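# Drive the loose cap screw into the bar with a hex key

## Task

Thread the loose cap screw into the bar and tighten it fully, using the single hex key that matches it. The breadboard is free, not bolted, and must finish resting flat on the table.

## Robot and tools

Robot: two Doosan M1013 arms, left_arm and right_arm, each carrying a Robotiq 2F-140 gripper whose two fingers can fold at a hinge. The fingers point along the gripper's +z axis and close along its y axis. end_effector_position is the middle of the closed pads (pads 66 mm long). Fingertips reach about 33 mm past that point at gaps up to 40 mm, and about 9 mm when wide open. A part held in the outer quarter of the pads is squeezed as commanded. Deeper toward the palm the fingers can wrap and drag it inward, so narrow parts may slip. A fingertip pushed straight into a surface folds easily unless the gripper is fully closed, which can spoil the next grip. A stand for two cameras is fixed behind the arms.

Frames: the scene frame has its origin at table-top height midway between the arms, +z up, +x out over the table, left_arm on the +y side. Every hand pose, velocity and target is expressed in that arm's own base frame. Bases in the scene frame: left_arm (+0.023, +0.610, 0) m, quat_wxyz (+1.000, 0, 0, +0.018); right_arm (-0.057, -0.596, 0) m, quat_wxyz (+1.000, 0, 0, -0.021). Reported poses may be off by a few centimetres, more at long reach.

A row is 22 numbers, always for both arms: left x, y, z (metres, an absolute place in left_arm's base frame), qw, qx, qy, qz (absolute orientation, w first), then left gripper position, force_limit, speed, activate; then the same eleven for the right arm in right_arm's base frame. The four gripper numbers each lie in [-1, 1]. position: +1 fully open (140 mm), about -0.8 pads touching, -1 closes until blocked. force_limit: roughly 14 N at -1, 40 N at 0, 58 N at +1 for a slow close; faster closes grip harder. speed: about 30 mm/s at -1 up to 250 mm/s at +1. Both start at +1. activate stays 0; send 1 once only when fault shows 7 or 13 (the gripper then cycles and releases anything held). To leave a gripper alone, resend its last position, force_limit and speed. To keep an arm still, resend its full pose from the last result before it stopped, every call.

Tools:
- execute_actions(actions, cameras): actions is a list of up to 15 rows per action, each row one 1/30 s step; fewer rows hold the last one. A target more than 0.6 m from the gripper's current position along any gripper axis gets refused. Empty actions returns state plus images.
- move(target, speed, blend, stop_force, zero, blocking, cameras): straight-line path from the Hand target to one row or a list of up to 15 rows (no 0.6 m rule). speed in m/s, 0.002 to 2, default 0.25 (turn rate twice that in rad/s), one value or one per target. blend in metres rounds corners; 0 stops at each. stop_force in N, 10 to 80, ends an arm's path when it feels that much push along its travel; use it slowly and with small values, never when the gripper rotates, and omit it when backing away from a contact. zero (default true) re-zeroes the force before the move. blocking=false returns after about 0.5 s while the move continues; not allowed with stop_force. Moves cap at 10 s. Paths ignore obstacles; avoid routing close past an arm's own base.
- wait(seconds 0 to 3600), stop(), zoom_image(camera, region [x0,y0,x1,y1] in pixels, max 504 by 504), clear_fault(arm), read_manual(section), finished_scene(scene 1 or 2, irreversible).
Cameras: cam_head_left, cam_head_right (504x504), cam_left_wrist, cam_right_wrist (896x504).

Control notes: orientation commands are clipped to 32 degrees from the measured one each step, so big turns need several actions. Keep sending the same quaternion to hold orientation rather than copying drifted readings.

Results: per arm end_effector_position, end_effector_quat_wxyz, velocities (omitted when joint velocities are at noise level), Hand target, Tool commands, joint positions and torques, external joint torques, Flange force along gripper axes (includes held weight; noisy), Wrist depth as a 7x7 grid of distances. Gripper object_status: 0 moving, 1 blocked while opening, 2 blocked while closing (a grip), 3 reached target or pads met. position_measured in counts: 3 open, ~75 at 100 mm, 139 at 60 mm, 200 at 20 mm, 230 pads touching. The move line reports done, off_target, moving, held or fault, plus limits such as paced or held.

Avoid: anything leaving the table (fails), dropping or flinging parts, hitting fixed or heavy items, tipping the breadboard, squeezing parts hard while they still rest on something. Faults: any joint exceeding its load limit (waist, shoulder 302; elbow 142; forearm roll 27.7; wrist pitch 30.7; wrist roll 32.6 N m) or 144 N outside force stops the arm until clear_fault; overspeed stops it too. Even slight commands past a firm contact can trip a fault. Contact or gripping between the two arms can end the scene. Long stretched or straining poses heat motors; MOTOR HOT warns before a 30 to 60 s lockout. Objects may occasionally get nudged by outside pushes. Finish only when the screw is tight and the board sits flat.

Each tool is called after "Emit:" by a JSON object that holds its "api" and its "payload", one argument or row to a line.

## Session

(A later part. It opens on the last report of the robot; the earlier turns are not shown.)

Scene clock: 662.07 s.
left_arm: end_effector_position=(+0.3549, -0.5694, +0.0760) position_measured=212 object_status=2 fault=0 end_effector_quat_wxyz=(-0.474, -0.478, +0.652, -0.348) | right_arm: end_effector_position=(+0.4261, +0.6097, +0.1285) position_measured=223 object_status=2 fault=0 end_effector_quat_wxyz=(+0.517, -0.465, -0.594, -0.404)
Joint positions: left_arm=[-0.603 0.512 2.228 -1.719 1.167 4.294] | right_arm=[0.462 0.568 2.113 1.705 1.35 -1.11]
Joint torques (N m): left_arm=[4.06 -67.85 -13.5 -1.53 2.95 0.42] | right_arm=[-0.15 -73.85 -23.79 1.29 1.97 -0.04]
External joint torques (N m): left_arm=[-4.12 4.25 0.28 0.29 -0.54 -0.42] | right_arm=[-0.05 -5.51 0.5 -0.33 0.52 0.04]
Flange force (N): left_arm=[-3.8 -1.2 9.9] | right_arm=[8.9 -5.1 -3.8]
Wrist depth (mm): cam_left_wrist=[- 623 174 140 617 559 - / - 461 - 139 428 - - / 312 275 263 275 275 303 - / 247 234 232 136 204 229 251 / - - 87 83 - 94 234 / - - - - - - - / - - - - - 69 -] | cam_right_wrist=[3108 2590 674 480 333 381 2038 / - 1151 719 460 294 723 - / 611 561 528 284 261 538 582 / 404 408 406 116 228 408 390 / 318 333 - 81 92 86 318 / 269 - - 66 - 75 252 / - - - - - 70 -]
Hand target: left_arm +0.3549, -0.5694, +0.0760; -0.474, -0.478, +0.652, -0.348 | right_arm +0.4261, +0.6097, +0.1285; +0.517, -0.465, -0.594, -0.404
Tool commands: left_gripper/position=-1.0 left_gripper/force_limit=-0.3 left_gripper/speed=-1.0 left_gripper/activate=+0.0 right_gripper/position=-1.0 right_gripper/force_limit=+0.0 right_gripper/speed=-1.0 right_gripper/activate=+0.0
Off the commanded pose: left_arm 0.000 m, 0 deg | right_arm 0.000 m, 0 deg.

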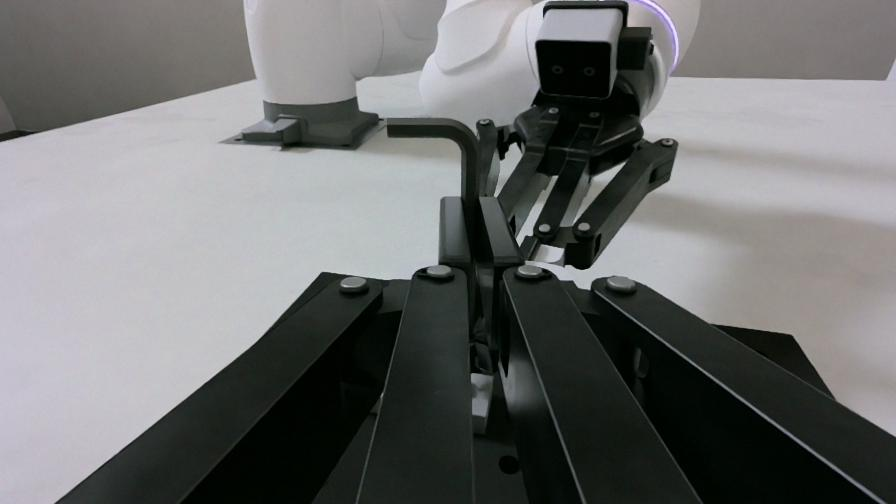

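Emit:
{"api": "move", "payload": {
  "target": [0.3549,-0.5694,0.076,0.474,0.4781,-0.6518,0.3476,-1,-0.3,-1,0,0.4261,0.6097,0.1265,0.5170,-0.4645,-0.5942,-0.4041,-1,0,-1,0],
  "speed": 0.02,
  "cameras": ["cam_left_wrist"]
}}

Emit:
{"api": "zoom_image", "payload": {
  "camera": "cam_left_wrist",
  "region": [462, 190, 506, 240]
}}

Scene clock: 665.73 s.
left_arm: end_effector_position=(+0.3549, -0.5694, +0.0760) position_measured=212 object_status=2 fault=0 end_effector_quat_wxyz=(-0.474, -0.478, +0.652, -0.348) | right_arm: end_effector_position=(+0.4262, +0.6097, +0.1265) position_measured=223 object_status=2 fault=0 end_effector_quat_wxyz=(+0.517, -0.465, -0.594, -0.404)
Joint positions: left_arm=[-0.603 0.512 2.228 -1.719 1.167 4.294] | right_arm=[0.462 0.571 2.113 1.705 1.35 -1.113]
Joint torques (N m): left_arm=[3.88 -68.64 -13.7 -1.59 3.28 0.41] | right_arm=[0.05 -73.67 -23.65 1.35 1.72 -0.09]
External joint torques (N m): left_arm=[-3.85 5.01 0.47 0.36 -0.88 -0.41] | right_arm=[0.02 -5.93 0.45 -0.42 0.77 0.08]
Flange force (N): left_arm=[-5.2 -1.6 10.0] | right_arm=[9.6 -5.3 -4.1]
Wrist depth (mm): cam_left_wrist=[- 666 182 138 658 551 - / - 408 449 143 - - - / - 278 263 264 286 - 318 / 223 232 231 119 125 213 - / 193 188 87 83 - 186 - / - - - - - - - / - - - - - 69 -] | cam_right_wrist=[3108 2996 672 474 332 2107 2260 / 3229 815 704 463 295 - 782 / 522 609 531 282 256 525 522 / 430 402 402 117 226 402 406 / 314 328 - 81 92 86 314 / 267 - - 66 - 75 250 / - - - - - 70 -]
Hand target: left_arm +0.3549, -0.5694, +0.0760; -0.474, -0.478, +0.652, -0.348 | right_arm +0.4261, +0.6097, +0.1265; +0.517, -0.465, -0.594, -0.404
Off the commanded pose: left_arm 0.000 m, 0 deg | right_arm 0.000 m, 0 deg.
move: done

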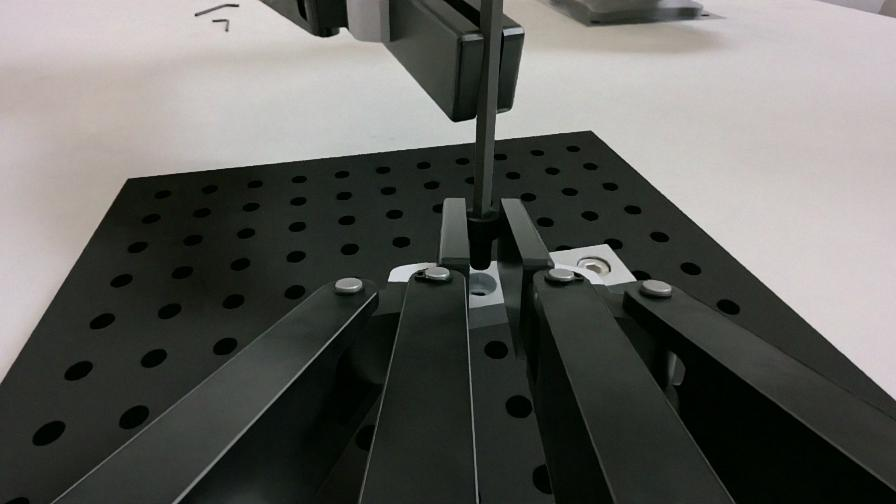

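Scaled by 10.080 from the camera's image (finer frame: 1280x720).

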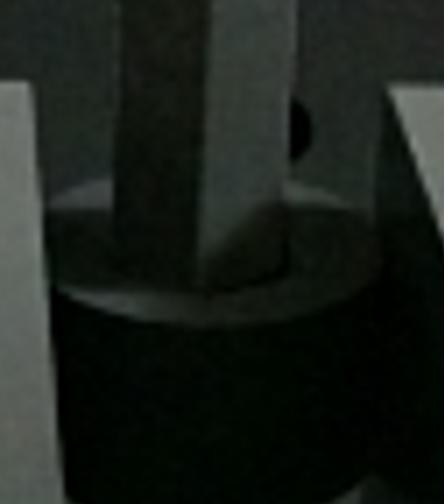

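Emit:
{"api": "move", "payload": {
  "target": [
    [0.3549,-0.5694,0.076,0.474,0.4781,-0.6518,0.3476,-1,-0.3,-1,0,0.4259,0.6098,0.1268,0.5170,-0.4645,-0.5942,-0.4041,-1,0,-1,0],
    [0.3549,-0.5694,0.076,0.474,0.4781,-0.6518,0.3476,-1,-0.3,-1,0,0.4259,0.6098,0.1250,0.5170,-0.4645,-0.5942,-0.4041,-1,0,-1,0]
  ],
  "speed": 0.02,
  "cameras": ["cam_left_wrist"]
}}

Emit:
{"api": "zoom_image", "payload": {
  "camera": "cam_left_wrist",
  "region": [462, 190, 506, 240]
}}

Scene clock: 672.77 s.
left_arm: end_effector_position=(+0.3549, -0.5694, +0.0760) position_measured=212 object_status=2 fault=0 end_effector_quat_wxyz=(-0.474, -0.478, +0.652, -0.348) | right_arm: end_effector_position=(+0.4259, +0.6098, +0.1250) position_measured=223 object_status=2 fault=0 end_effector_quat_wxyz=(+0.517, -0.465, -0.594, -0.404)
Joint positions: left_arm=[-0.603 0.512 2.228 -1.719 1.167 4.294] | right_arm=[0.462 0.574 2.114 1.706 1.351 -1.116]
Joint torques (N m): left_arm=[3.94 -70.15 -14.64 -1.98 4.2 0.42] | right_arm=[-0.09 -71.77 -22.59 0.81 0.8 -0.06]
External joint torques (N m): left_arm=[-3.74 6.45 1.32 0.74 -1.79 -0.42] | right_arm=[0.01 -7.43 -0.49 0.13 1.68 0.06]
Flange force (N): left_arm=[-7.3 -1.6 10.4] | right_arm=[11.8 -5.0 -4.2]
Wrist depth (mm): cam_left_wrist=[626 626 182 143 - - 627 / - 430 - 141 - 424 425 / - 264 272 276 275 - - / 232 232 232 124 189 - 256 / - - 87 83 - 186 222 / - - - - - - - / - - - - - 69 -] | cam_right_wrist=[3032 2826 672 469 324 338 2200 / - 767 712 466 293 829 815 / 614 560 568 312 254 523 564 / 378 379 398 112 222 402 402 / 310 327 - 81 92 86 312 / 265 - - 66 - 75 248 / - - - - - 70 -]
Hand target: left_arm +0.3549, -0.5694, +0.0760; -0.474, -0.478, +0.652, -0.348 | right_arm +0.4259, +0.6098, +0.1250; +0.517, -0.465, -0.594, -0.404
Off the commanded pose: left_arm 0.000 m, 0 deg | right_arm 0.000 m, 0 deg.
move: done

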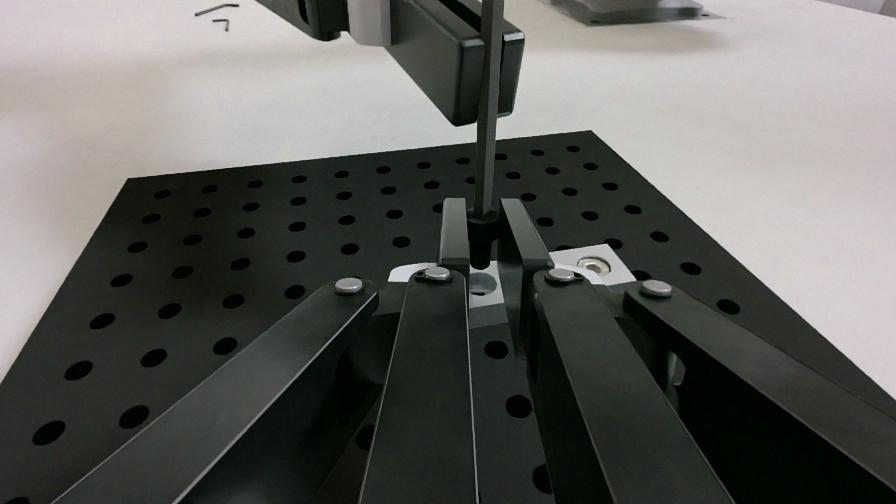

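Scaled by 10.080 from the camera's image (finer frame: 1280x720).

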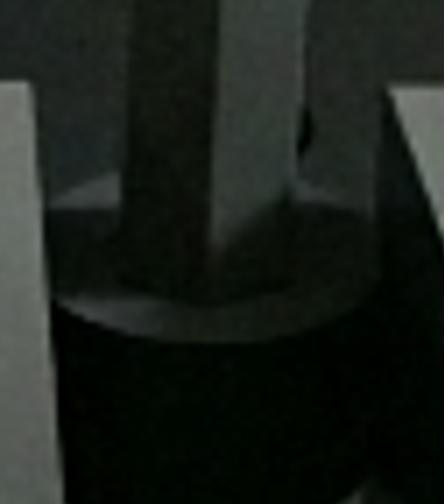

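Emit:
{"api": "move", "payload": {
  "target": [
    [0.3549,-0.5694,0.076,0.474,0.4781,-0.6518,0.3476,-1,-0.3,-1,0,0.4260,0.6089,0.1253,0.5170,-0.4645,-0.5942,-0.4041,-1,0,-1,0],
    [0.3549,-0.5694,0.076,0.474,0.4781,-0.6518,0.3476,-1,-0.3,-1,0,0.4260,0.6089,0.1238,0.5170,-0.4645,-0.5942,-0.4041,-1,0,-1,0]
  ],
  "speed": 0.02,
  "cameras": ["cam_left_wrist"]
}}

Emit:
{"api": "zoom_image", "payload": {
  "camera": "cam_left_wrist",
  "region": [462, 190, 506, 240]
}}

Scene clock: 679.53 s.
left_arm: end_effector_position=(+0.3549, -0.5694, +0.0760) position_measured=212 object_status=2 fault=0 end_effector_quat_wxyz=(-0.474, -0.478, +0.652, -0.348) | right_arm: end_effector_position=(+0.4260, +0.6089, +0.1239) position_measured=223 object_status=2 fault=0 end_effector_quat_wxyz=(+0.517, -0.465, -0.594, -0.404)
Joint positions: left_arm=[-0.603 0.512 2.228 -1.719 1.167 4.294] | right_arm=[0.461 0.575 2.114 1.706 1.352 -1.119]
Joint torques (N m): left_arm=[4.76 -70.34 -13.84 -1.63 4.29 0.44] | right_arm=[-1.26 -72.22 -22.09 0.6 0.42 0]
External joint torques (N m): left_arm=[-4.72 6.67 0.58 0.4 -1.88 -0.44] | right_arm=[1.52 -7.22 -0.83 0.31 2.07 0]
Flange force (N): left_arm=[-7.0 -2.3 13.2] | right_arm=[11.6 -4.9 -1.4]
Wrist depth (mm): cam_left_wrist=[630 - 177 145 693 612 - / 432 - - 143 - - - / 320 277 277 263 262 327 324 / 225 229 231 124 189 216 262 / - - 87 83 - 186 - / - - - - - - - / - - - - - 69 -] | cam_right_wrist=[2925 - 676 470 322 340 2055 / 3315 805 717 460 292 823 - / 681 518 555 278 253 595 510 / 370 421 423 116 222 400 421 / 309 309 - 81 92 87 311 / 263 - - 65 - 75 247 / - - - - - 70 -]
Hand target: left_arm +0.3549, -0.5694, +0.0760; -0.474, -0.478, +0.652, -0.348 | right_arm +0.4260, +0.6089, +0.1238; +0.517, -0.465, -0.594, -0.404
Off the commanded pose: left_arm 0.000 m, 0 deg | right_arm 0.000 m, 0 deg.
move: done

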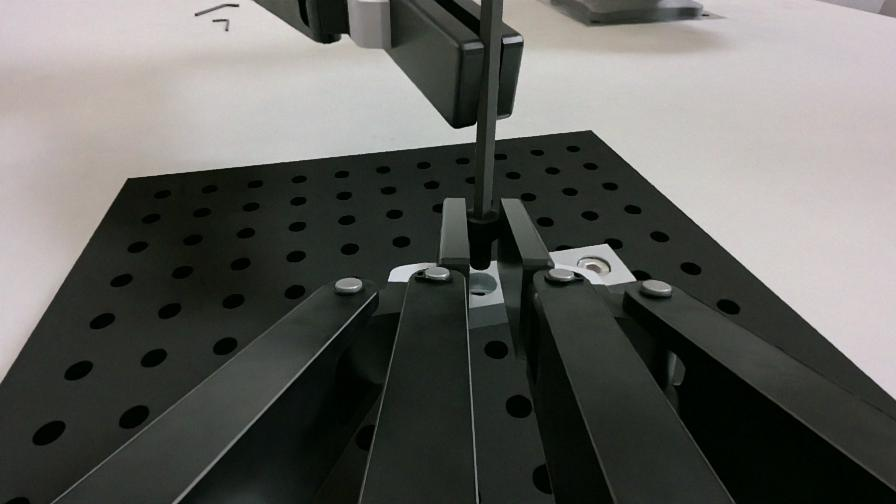

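Scaled by 10.080 from the camera's image (finer frame: 1280x720).

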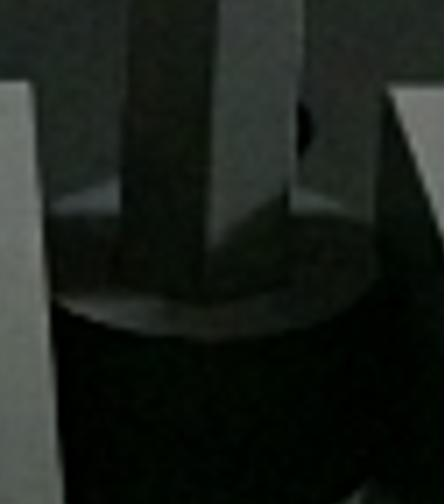

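Emit:
{"api": "move", "payload": {
  "target": [0.3549,-0.5694,0.076,0.474,0.4781,-0.6518,0.3476,-1,-0.3,-1,0,0.4260,0.6089,0.1215,0.5170,-0.4645,-0.5942,-0.4041,-1,0,-1,0],
  "speed": 0.02,
  "cameras": ["cam_left_wrist"]
}}

Emit:
{"api": "zoom_image", "payload": {
  "camera": "cam_left_wrist",
  "region": [456, 190, 516, 290]
}}

Scene clock: 686.40 s.
left_arm: end_effector_position=(+0.3549, -0.5694, +0.0760) position_measured=212 object_status=2 fault=0 end_effector_quat_wxyz=(-0.474, -0.478, +0.652, -0.348) | right_arm: end_effector_position=(+0.4260, +0.6089, +0.1215) position_measured=223 object_status=2 fault=0 end_effector_quat_wxyz=(+0.517, -0.465, -0.594, -0.404)
Joint positions: left_arm=[-0.603 0.512 2.228 -1.719 1.167 4.294] | right_arm=[0.461 0.579 2.115 1.706 1.352 -1.123]
Joint torques (N m): left_arm=[4.94 -68.3 -12.75 -1.13 3.01 0.46] | right_arm=[-1 -74.58 -22.91 1.13 1.63 0.04]
External joint torques (N m): left_arm=[-4.77 4.61 -0.5 -0.11 -0.61 -0.46] | right_arm=[0.68 -5.05 0.1 -0.18 0.87 -0.04]
Flange force (N): left_arm=[-3.9 -2.2 12.3] | right_arm=[8.1 -4.3 -2.1]
Wrist depth (mm): cam_left_wrist=[605 - 175 146 - - 593 / - 415 - 144 - 427 425 / - 277 277 - 275 326 - / 224 234 232 136 202 222 - / - 194 87 83 - - - / - - - - - - - / - - - - - 69 -] | cam_right_wrist=[3315 - 676 467 322 316 2072 / 3032 - 706 460 289 928 1076 / 553 - 591 264 250 489 532 / 414 370 396 117 218 395 419 / 305 321 - 81 92 86 308 / 260 - - 65 - 75 244 / - - - - - 70 -]
Hand target: left_arm +0.3549, -0.5694, +0.0760; -0.474, -0.478, +0.652, -0.348 | right_arm +0.4260, +0.6089, +0.1215; +0.517, -0.465, -0.594, -0.404
Off the commanded pose: left_arm 0.000 m, 0 deg | right_arm 0.000 m, 0 deg.
move: done

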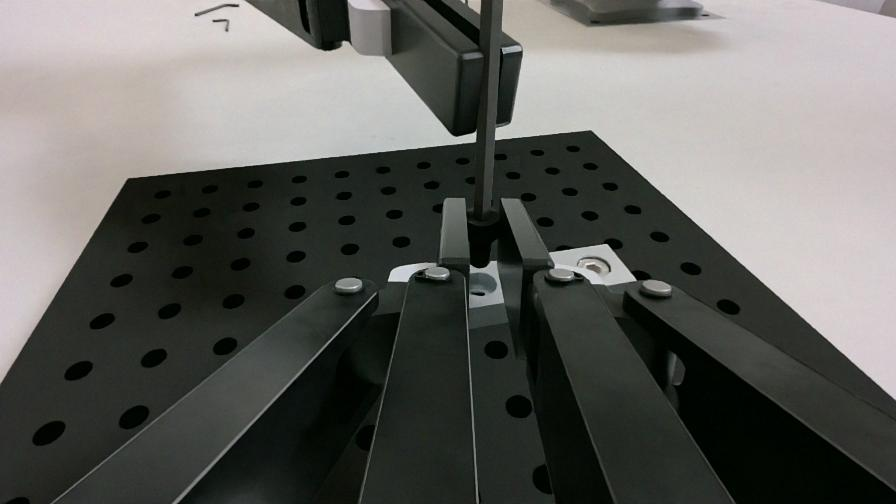

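Scaled by 5.040 from the camera's image (finer frame: 1280x720).

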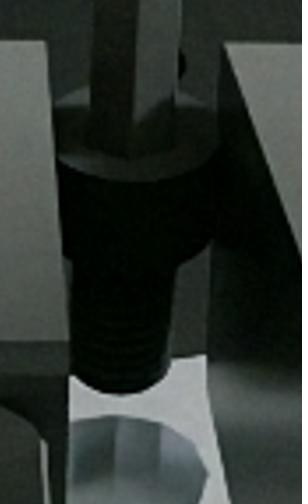

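Emit:
{"api": "move", "payload": {
  "target": [0.3549,-0.5694,0.0645,0.474,0.4781,-0.6518,0.3476,-1,-0.3,-1,0,0.4260,0.6089,0.1100,0.5170,-0.4645,-0.5942,-0.4041,-1,0,-1,0],
  "speed": 0.02,
  "cameras": ["cam_left_wrist"]
}}

Emit:
{"api": "zoom_image", "payload": {
  "camera": "cam_left_wrist",
  "region": [456, 190, 516, 290]
}}

Scene clock: 698.10 s.
left_arm: end_effector_position=(+0.3549, -0.5694, +0.0645) position_measured=212 object_status=2 fault=0 end_effector_quat_wxyz=(-0.474, -0.478, +0.652, -0.348) | right_arm: end_effector_position=(+0.4260, +0.6089, +0.1100) position_measured=223 object_status=2 fault=0 end_effector_quat_wxyz=(+0.517, -0.465, -0.594, -0.404)
Joint positions: left_arm=[-0.603 0.534 2.229 -1.729 1.171 4.318] | right_arm=[0.461 0.599 2.115 1.711 1.355 -1.143]
Joint torques (N m): left_arm=[5.07 -69.37 -11.69 -1.05 3.13 0.45] | right_arm=[-1.87 -75.16 -21.92 1.02 1.63 -0.07]
External joint torques (N m): left_arm=[-5.06 4.68 -0.67 -0.13 -0.7 -0.45] | right_arm=[1.58 -5.39 -0.11 -0.13 0.88 0.07]
Flange force (N): left_arm=[-4.0 -2.3 13.0] | right_arm=[9.2 -4.3 -0.6]
Wrist depth (mm): cam_left_wrist=[573 539 176 147 - 525 - / 435 392 - 146 313 405 376 / - 251 252 242 254 304 - / - 210 212 124 180 195 - / - 170 87 83 - 172 182 / 151 - - - - - - / - - - 130 - 69 -] | cam_right_wrist=[2960 2590 678 465 326 359 2220 / 3406 - 693 447 290 760 770 / 472 560 564 273 249 479 523 / 369 369 368 116 224 372 371 / 301 300 - 81 92 87 277 / 235 - - 65 - 75 217 / - - - - - 70 -]
Hand target: left_arm +0.3549, -0.5694, +0.0645; -0.474, -0.478, +0.652, -0.348 | right_arm +0.4260, +0.6089, +0.1100; +0.517, -0.465, -0.594, -0.404
Off the commanded pose: left_arm 0.000 m, 0 deg | right_arm 0.000 m, 0 deg.
move: done

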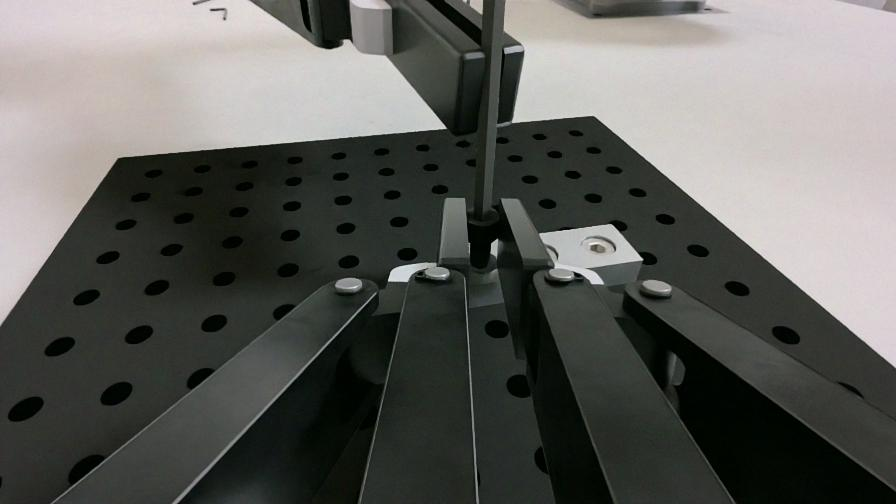

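Scaled by 5.040 from the camera's image (finer frame: 1280x720).

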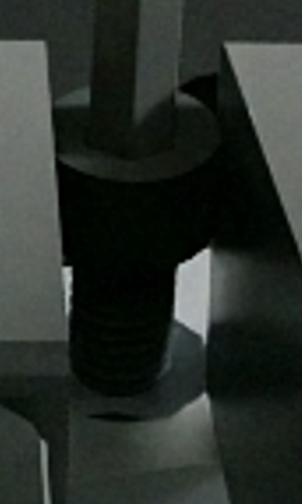

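Emit:
{"api": "move", "payload": {
  "target": [0.3549,-0.5694,0.0645,0.474,0.4781,-0.6518,0.3476,-1,-0.3,-1,0,0.4260,0.6089,0.0990,0.5170,-0.4645,-0.5942,-0.4041,-1,0,-1,0],
  "speed": 0.008,
  "stop_force": 25,
  "cameras": ["cam_left_wrist"]
}}

Emit:
{"api": "zoom_image", "payload": {
  "camera": "cam_left_wrist",
  "region": [456, 190, 516, 290]
}}

Scene clock: 704.43 s.
left_arm: end_effector_position=(+0.3549, -0.5694, +0.0645) position_measured=214 object_status=2 fault=0 end_effector_quat_wxyz=(-0.474, -0.478, +0.652, -0.348) | right_arm: end_effector_position=(+0.4260, +0.6089, +0.0990) position_measured=223 object_status=2 fault=0 end_effector_quat_wxyz=(+0.517, -0.465, -0.594, -0.404)
Joint positions: left_arm=[-0.603 0.534 2.229 -1.729 1.171 4.318] | right_arm=[0.461 0.618 2.115 1.715 1.358 -1.162]
Joint torques (N m): left_arm=[2.98 -71.02 -15.88 -2.83 3.99 0.47] | right_arm=[3.56 -69.16 -18.95 -0.5 -1.12 0.04]
External joint torques (N m): left_arm=[-2.65 6.3 3.6 1.66 -1.56 -0.47] | right_arm=[-3.6 -13.32 -2.63 1.35 3.69 -0.04]
Flange force (N): left_arm=[-8.0 1.3 5.6] | right_arm=[20.2 -4.3 -10.9]
Wrist depth (mm): cam_left_wrist=[- 508 181 157 529 654 - / 391 - 399 145 398 396 - / 300 251 252 241 254 292 - / 209 212 211 137 184 204 - / - 175 88 - - 94 169 / 151 - - - - - 157 / - - - - - 69 -] | cam_right_wrist=[- - 679 470 308 2240 2144 / 712 691 698 297 278 674 - / 538 492 506 251 240 500 459 / 334 352 335 122 221 354 354 / 274 287 - 81 92 87 252 / 232 - - 65 - 75 191 / - - - - - 70 -]
Hand target: left_arm +0.3549, -0.5694, +0.0645; -0.474, -0.478, +0.652, -0.348 | right_arm +0.4260, +0.6089, +0.0990; +0.517, -0.465, -0.594, -0.404
Off the commanded pose: left_arm 0.000 m, 0 deg | right_arm 0.000 m, 0 deg.
move: done

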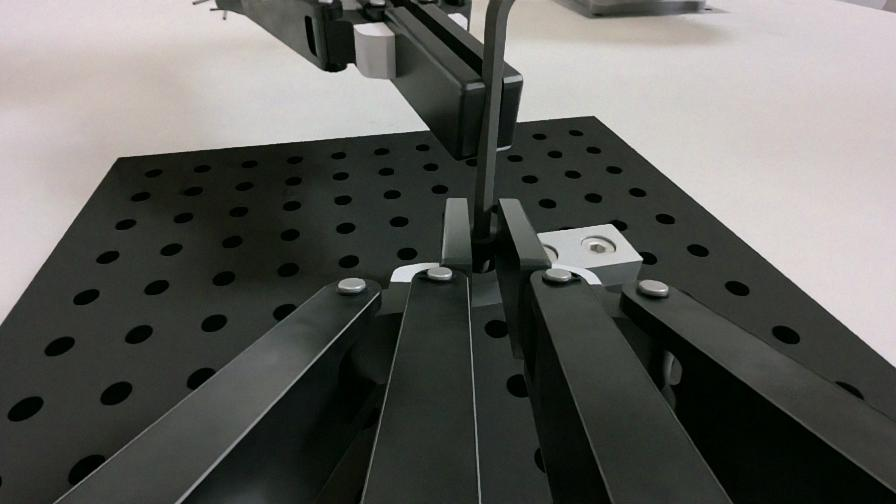

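Scaled by 5.040 from the camera's image (finer frame: 1280x720).

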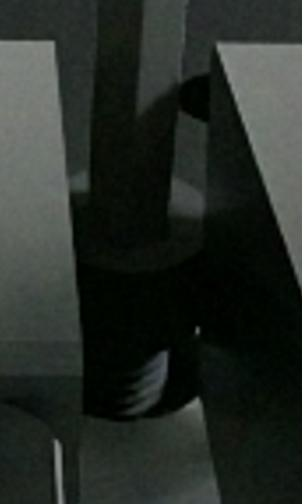

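Emit:
{"api": "move", "payload": {
  "target": [
    [0.3549,-0.5694,0.0645,0.474,0.4781,-0.6518,0.3476,-0.55,-0.3,-1,0,0.4260,0.6089,0.0990,0.5170,-0.4645,-0.5942,-0.4041,-1,0,-1,0]
  ],
  "cameras": ["cam_left_wrist"]
}}

Emit:
{"api": "zoom_image", "payload": {
  "camera": "cam_left_wrist",
  "region": [416, 150, 556, 310]
}}

Scene clock: 723.73 s.
left_arm: end_effector_position=(+0.3549, -0.5694, +0.0645) position_measured=199 object_status=0 fault=0 end_effector_quat_wxyz=(-0.474, -0.478, +0.652, -0.348) | right_arm: end_effector_position=(+0.4260, +0.6089, +0.0990) position_measured=223 object_status=2 fault=0 end_effector_quat_wxyz=(+0.517, -0.465, -0.594, -0.404)
Joint positions: left_arm=[-0.603 0.534 2.229 -1.729 1.171 4.318] | right_arm=[0.461 0.618 2.115 1.715 1.358 -1.162]
Joint torques (N m): left_arm=[4.14 -69.01 -12.7 -1.46 2.94 0.42] | right_arm=[0.64 -70.79 -18.46 -0.44 -0.75 0.04]
External joint torques (N m): left_arm=[-3.99 4.32 0.4 0.28 -0.51 -0.42] | right_arm=[-0.75 -11.19 -3.08 1.28 3.3 -0.05]
Flange force (N): left_arm=[-4.2 -1.0 9.6] | right_arm=[17.4 -2.9 -4.8]
Wrist depth (mm): cam_left_wrist=[- - 178 157 - 656 - / - - 402 144 - - - / 316 253 241 241 253 246 304 / - 211 203 168 141 204 - / - - 88 161 - 93 200 / 151 - - 147 - - - / - - - 129 - - -] | cam_right_wrist=[3272 2703 674 465 308 2281 2125 / 3315 751 698 465 278 648 - / 458 500 502 259 238 502 470 / 353 374 375 117 215 354 354 / 275 275 - 81 92 86 253 / 233 - - 65 - 75 191 / - - - - - 70 -]
Hand target: left_arm +0.3549, -0.5694, +0.0645; -0.474, -0.478, +0.652, -0.348 | right_arm +0.4260, +0.6089, +0.0990; +0.517, -0.465, -0.594, -0.404
Off the commanded pose: left_arm 0.000 m, 0 deg | right_arm 0.000 m, 0 deg.
move: done

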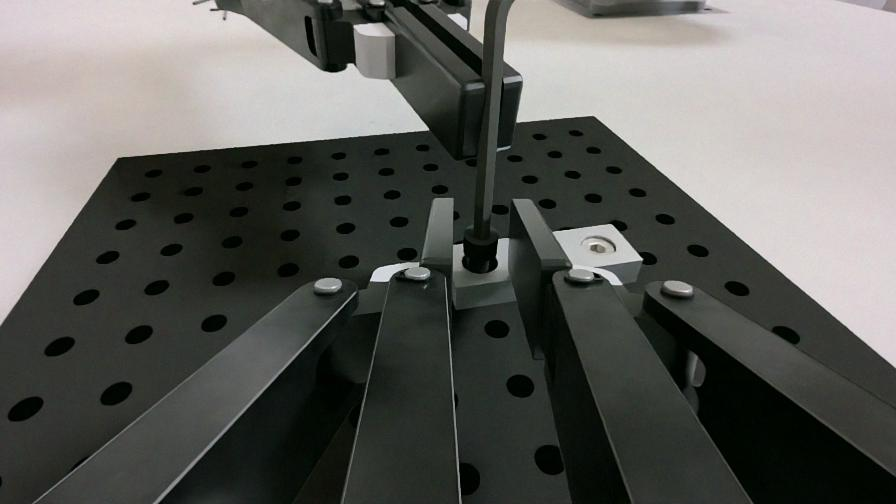

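Scaled by 3.150 from the camera's image (finer frame: 1280x720).

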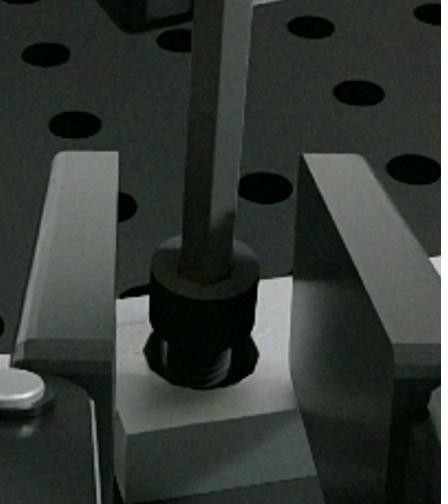

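Emit:
{"api": "move", "payload": {
  "target": [
    [0.3777,-0.4968,0.0892,0.474,0.4781,-0.6518,0.3476,-0.55,-0.3,-1,0,0.4260,0.6089,0.0990,0.5170,-0.4645,-0.5942,-0.4041,-1,0,-1,0],
    [0.42,-0.40,0.33,0,0.5913,-0.8065,0,-0.55,-0.3,-1,0,0.4260,0.6089,0.0990,0.5170,-0.4645,-0.5942,-0.4041,-1,0,-1,0],
    [0.3914,-0.5895,0.28,0,0.9966,0.0828,0,-0.2,0,0,0,0.4260,0.6089,0.0990,0.5170,-0.4645,-0.5942,-0.4041,-1,0,-1,0]
  ],
  "speed": [0.1,0.4,0.3],
  "blend": [0.005,0.03,0],
  "cameras": ["all"]
}}

Emit:
{"api": "zoom_image", "payload": {
  "camera": "cam_left_wrist",
  "region": [380, 150, 560, 330]
}}

Scene clock: 739.40 s.
left_arm: end_effector_position=(+0.3914, -0.5895, +0.2800) position_measured=154 object_status=0 fault=0 end_effector_quat_wxyz=(+0.000, +0.997, +0.083, +0.000) | right_arm: end_effector_position=(+0.4260, +0.6089, +0.0990) position_measured=223 object_status=2 fault=0 end_effector_quat_wxyz=(+0.517, -0.465, -0.594, -0.404)
Joint positions: left_arm=[-1.033 0.269 1.55 0 1.322 0.372] | right_arm=[0.461 0.618 2.115 1.715 1.358 -1.162]
Joint torques (N m): left_arm=[4.2 -72.07 -41.81 4.12 0.37 0.45] | right_arm=[0.77 -70.48 -18.65 -0.45 -0.79 -0.01]
External joint torques (N m): left_arm=[-4.44 4.2 1.23 0.07 -0.41 -0.45] | right_arm=[-1.01 -11.2 -2.75 1.3 3.33 0.01]
Flange force (N): left_arm=[-4.9 6.1 4.0] | right_arm=[17.5 -3.4 -5.4]
Wrist depth (mm): cam_left_wrist=[385 384 375 - 346 347 - / 390 398 398 - 370 369 - / 422 - 411 - 313 286 271 / 433 - - 307 158 297 264 / - 78 83 - 133 91 277 / - - - - - - - / - - - - - - -] | cam_right_wrist=[3360 - 674 738 2438 2220 2125 / 679 876 695 154 - 829 - / 494 433 496 460 503 501 499 / 353 354 377 121 356 335 355 / 274 286 - 81 92 86 254 / 232 - - 65 - 75 191 / - - - - - 70 -]
Hand target: left_arm +0.3914, -0.5895, +0.2800; +0.000, +0.997, +0.083, +0.000 | right_arm +0.4260, +0.6089, +0.0990; +0.517, -0.465, -0.594, -0.404
Off the commanded pose: left_arm 0.000 m, 0 deg | right_arm 0.000 m, 0 deg.
move: done

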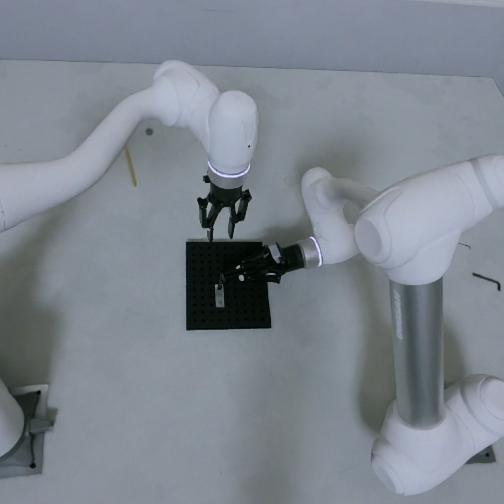

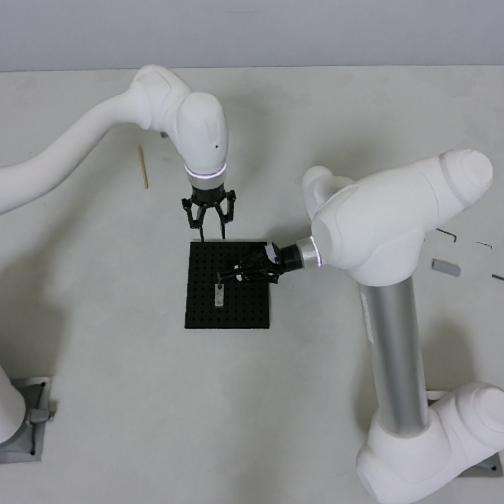

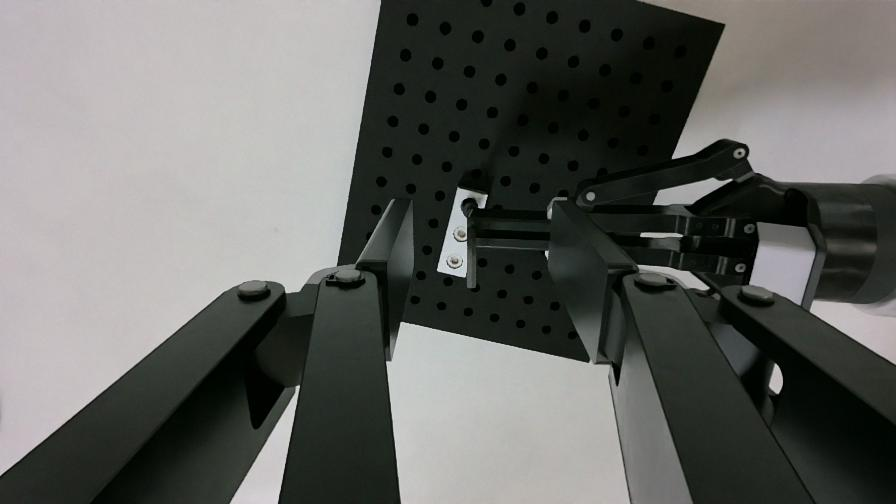

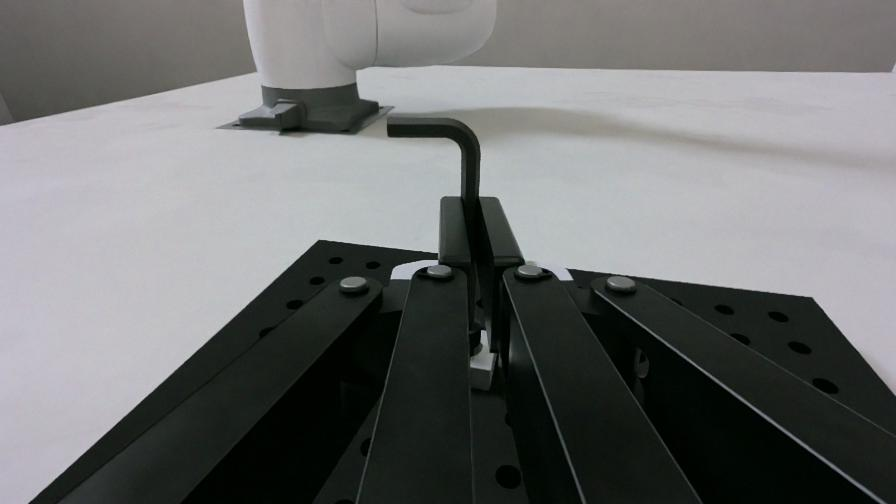

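Scaled by 2.800 from the camera's image (finer frame: 1280x720).

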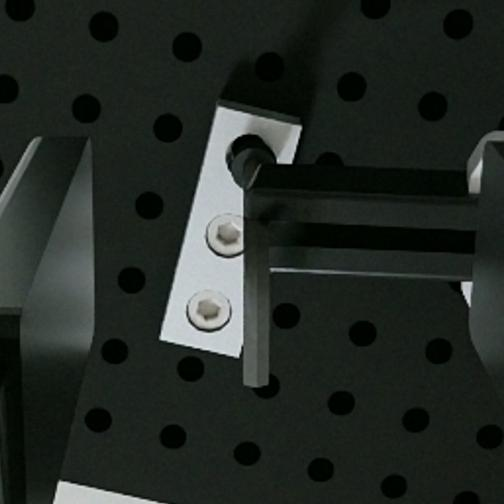

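Emit:
{"api": "move", "payload": {
  "target": [
    [0.3462,-0.5995,0.20,0,0.9966,0.0828,0,-0.45,0,0,0,0.4260,0.6089,0.0990,0.5170,-0.4645,-0.5942,-0.4041,-1,0,-1,0],
    [0.3462,-0.5995,0.175,0,0.9966,0.0828,0,-0.45,0,0,0,0.4260,0.6089,0.0990,0.5170,-0.4645,-0.5942,-0.4041,-1,0,-1,0]
  ],
  "speed": [0.15,0.05],
  "cameras": ["cam_left_wrist","cam_right_wrist","cam_head_right"]
}}

Emit:
{"api": "zoom_image", "payload": {
  "camera": "cam_left_wrist",
  "region": [400, 150, 560, 330]
}}

Emit:
{"api": "zoom_image", "payload": {
  "camera": "cam_right_wrist",
  "region": [350, 0, 650, 270]
}}

Scene clock: 761.50 s.
left_arm: end_effector_position=(+0.3462, -0.5995, +0.1750) position_measured=186 object_status=3 fault=0 end_effector_quat_wxyz=(+0.000, +0.997, +0.083, +0.000) | right_arm: end_effector_position=(+0.4260, +0.6089, +0.0990) position_measured=223 object_status=2 fault=0 end_effector_quat_wxyz=(+0.517, -0.465, -0.594, -0.404)
Joint positions: left_arm=[-1.097 0.303 1.705 0 1.134 0.308] | right_arm=[0.461 0.618 2.115 1.715 1.358 -1.162]
Joint torques (N m): left_arm=[4.27 -73.05 -38.97 3.85 0.38 0.48] | right_arm=[1.16 -70.6 -18.84 -0.45 -0.79 0.09]
External joint torques (N m): left_arm=[-3.96 4.39 1.08 0.09 -0.4 -0.48] | right_arm=[-1.49 -10.86 -2.52 1.31 3.33 -0.09]
Flange force (N): left_arm=[-4.7 5.8 4.8] | right_arm=[16.6 -3.5 -6.2]
Wrist depth (mm): cam_left_wrist=[283 - 278 254 253 251 269 / 298 - - 259 264 185 174 / 310 - 281 212 212 190 182 / 334 - - 205 135 198 185 / 350 - 83 110 - 93 202 / - - - - - - - / - - - - - - 67] | cam_right_wrist=[3315 2826 667 120 2645 2302 2240 / 758 - 696 128 876 751 676 / 495 459 499 460 602 507 601 / 352 355 376 121 337 355 356 / 274 285 - 81 92 86 252 / 234 - - 65 - 75 191 / - - - - - 70 -]
Hand target: left_arm +0.3462, -0.5995, +0.1750; +0.000, +0.997, +0.083, +0.000 | right_arm +0.4260, +0.6089, +0.0990; +0.517, -0.465, -0.594, -0.404
Off the commanded pose: left_arm 0.000 m, 0 deg | right_arm 0.000 m, 0 deg.
move: done
Images, in order (width x height): cam_head_right 504x504, cam_left_wrist 896x504, cam_right_wrist 896x504.

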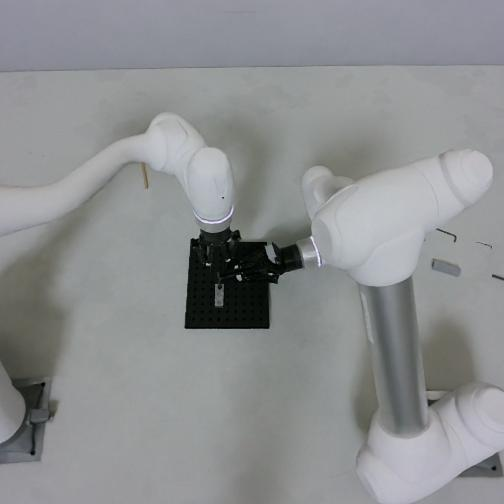

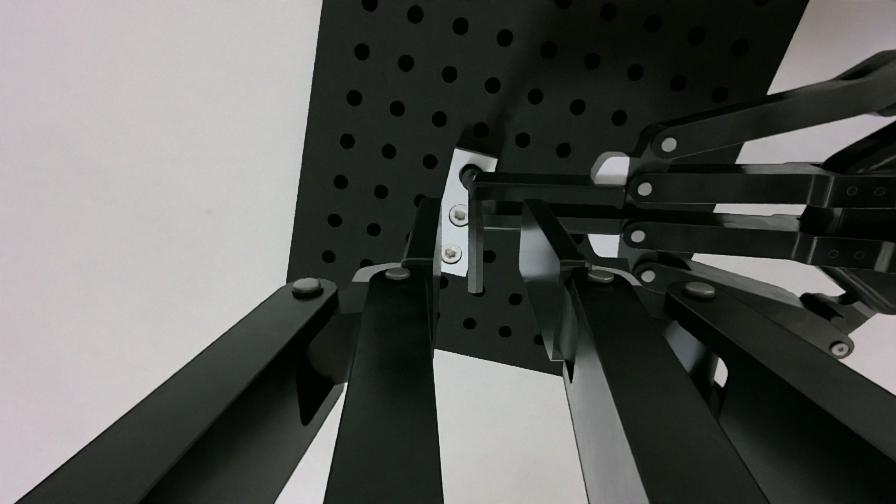

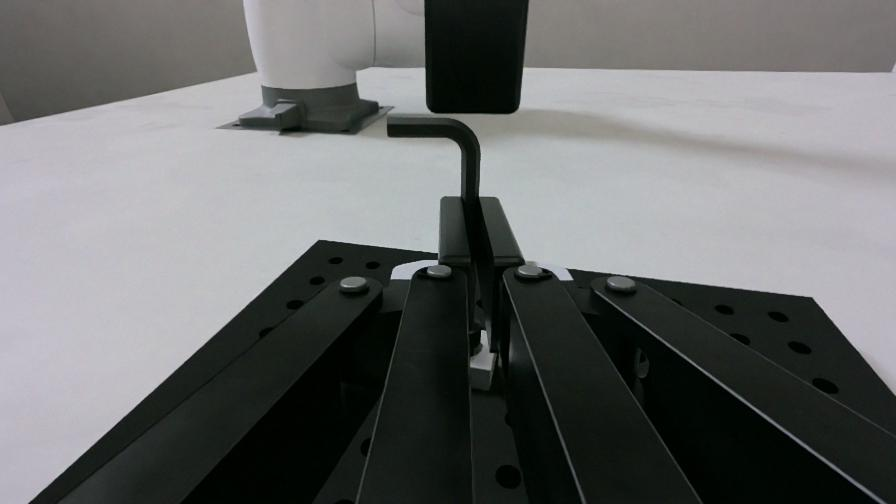

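Scaled by 2.800 from the camera's image (finer frame: 1280x720).

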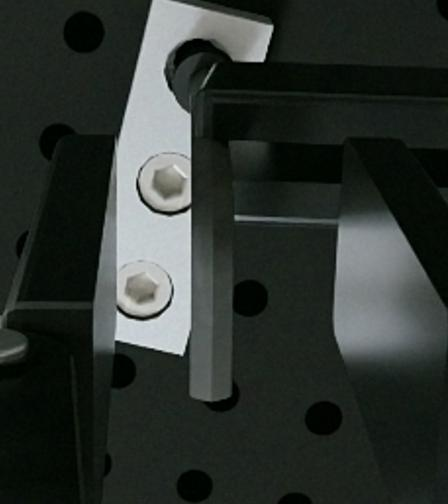

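Scaled by 1.680 from the camera's image (finer frame: 1280x720).

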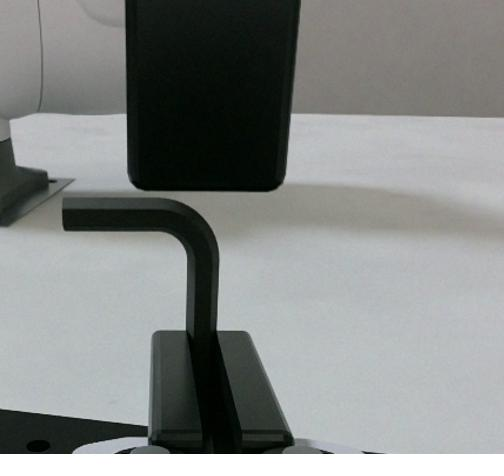

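Emit:
{"api": "move", "payload": {
  "target": [
    [0.3448,-0.5997,0.150,0,0.9966,0.0828,0,-0.45,0,0,0,0.4260,0.6089,0.0990,0.5170,-0.4645,-0.5942,-0.4041,-1,0,-1,0]
  ],
  "speed": 0.03,
  "stop_force": 15
}}

Emit:
{"api": "move", "payload": {
  "target": [
    [0.3448,-0.5997,0.150,0,0.9966,0.0828,0,-1,0.5,-1,0,0.4260,0.6089,0.0990,0.5170,-0.4645,-0.5942,-0.4041,-1,0,-1,0]
  ],
  "cameras": ["cam_left_wrist","cam_right_wrist"]
}}

Emit:
{"api": "zoom_image", "payload": {
  "camera": "cam_right_wrist",
  "region": [350, 0, 650, 270]
}}

Scene clock: 768.77 s.
left_arm: end_effector_position=(+0.3448, -0.5997, +0.1500) position_measured=186 object_status=3 fault=0 end_effector_quat_wxyz=(+0.000, +0.997, +0.083, +0.000) | right_arm: end_effector_position=(+0.4260, +0.6089, +0.0990) position_measured=223 object_status=2 fault=0 end_effector_quat_wxyz=(+0.517, -0.465, -0.594, -0.404)
Joint positions: left_arm=[-1.099 0.32 1.731 0 1.09 0.306] | right_arm=[0.461 0.618 2.115 1.715 1.358 -1.162]
Joint torques (N m): left_arm=[4.35 -73.79 -38.11 3.77 0.4 0.41] | right_arm=[1.09 -69.97 -18.45 -0.48 -0.8 0.03]
External joint torques (N m): left_arm=[-4.58 4.42 1.07 0.07 -0.42 -0.41] | right_arm=[-1.27 -12.17 -3 1.33 3.35 -0.03]
Flange force (N): left_arm=[-5.5 5.9 5.1] | right_arm=[19.0 -3.5 -6.1]
Wrist depth (mm): cam_left_wrist=[260 - - 234 231 229 248 / - - - 244 239 236 155 / 290 283 280 253 175 167 163 / 305 301 - 158 135 175 168 / - 313 83 282 - 93 180 / - - - - - - - / - - - - - - 67] | cam_right_wrist=[3070 2732 665 119 2537 2260 2144 / 3070 - 696 128 744 840 - / 537 459 504 138 551 502 491 / 353 355 355 116 334 353 354 / 276 287 - 81 92 86 254 / 233 - - 65 - 75 191 / - - - - - 70 -]
Hand target: left_arm +0.3448, -0.5997, +0.1500; +0.000, +0.997, +0.083, +0.000 | right_arm +0.4260, +0.6089, +0.0990; +0.517, -0.465, -0.594, -0.404
Off the commanded pose: left_arm 0.000 m, 0 deg | right_arm 0.000 m, 0 deg.
move: done

Scene clock: 770.13 s.
left_arm: end_effector_position=(+0.3448, -0.5996, +0.1500) position_measured=224 object_status=0 fault=0 end_effector_quat_wxyz=(+0.000, +0.997, +0.083, +0.000) | right_arm: end_effector_position=(+0.4260, +0.6089, +0.0990) position_measured=223 object_status=2 fault=0 end_effector_quat_wxyz=(+0.517, -0.465, -0.594, -0.404)
Joint positions: left_arm=[-1.099 0.32 1.731 0 1.09 0.306] | right_arm=[0.461 0.618 2.115 1.715 1.358 -1.162]
Joint torques (N m): left_arm=[-2.45 -61.87 -41.28 0.97 -6.99 0.49] | right_arm=[12.65 -71.36 -22.92 0.92 -0.11 0.1]
External joint torques (N m): left_arm=[2.36 -7.47 4.32 2.86 6.97 -0.49] | right_arm=[-12.56 -10.34 1.58 -0.09 2.65 -0.1]
Flange force (N): left_arm=[-2.8 -15.4 -13.5] | right_arm=[13.4 -5.9 -28.2]
Wrist depth (mm): cam_left_wrist=[- 256 232 233 230 230 253 / 272 273 - - 241 237 159 / 284 289 - 248 250 167 162 / 310 311 279 124 182 175 167 / 317 - 83 - - 178 179 / - - - - - - - / - - - - - 70 -] | cam_right_wrist=[3070 - 665 131 2072 2281 2240 / - - 698 140 753 805 854 / 460 500 502 149 501 501 535 / 353 355 354 116 355 353 353 / 274 286 - 81 92 86 254 / 233 - - 65 - 75 191 / - - - - - 70 -]
Hand target: left_arm +0.3448, -0.5997, +0.1500; +0.000, +0.997, +0.083, +0.000 | right_arm +0.4260, +0.6089, +0.0990; +0.517, -0.465, -0.594, -0.404
Off the commanded pose: left_arm 0.000 m, 0 deg | right_arm 0.000 m, 0 deg.
move: done

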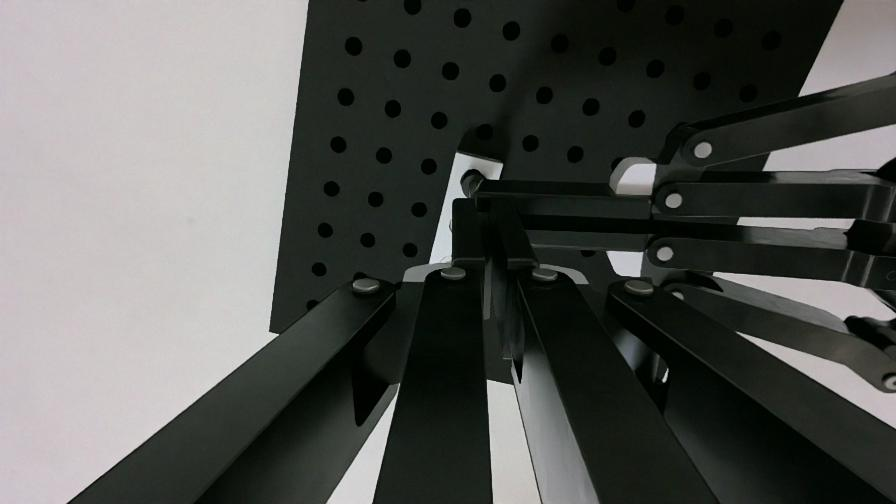

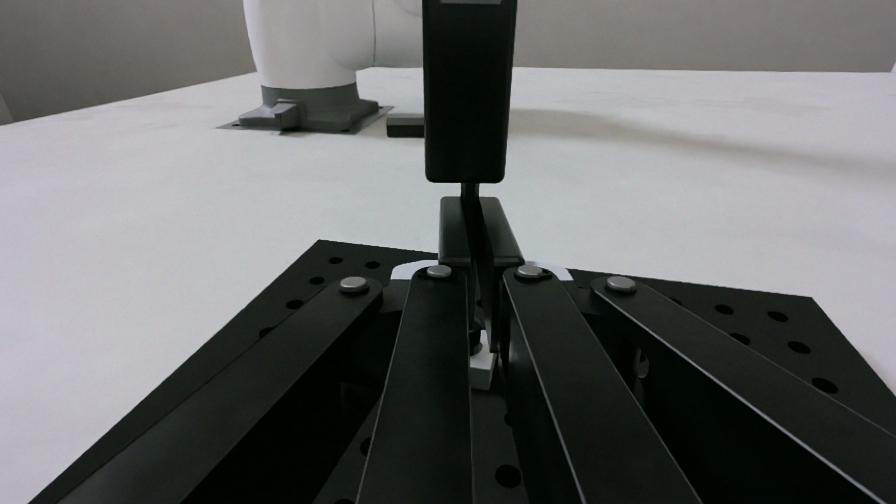

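Scaled by 1.680 from the camera's image (finer frame: 1280x720).

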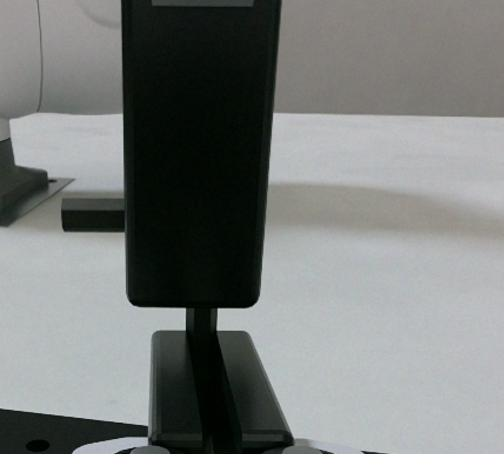

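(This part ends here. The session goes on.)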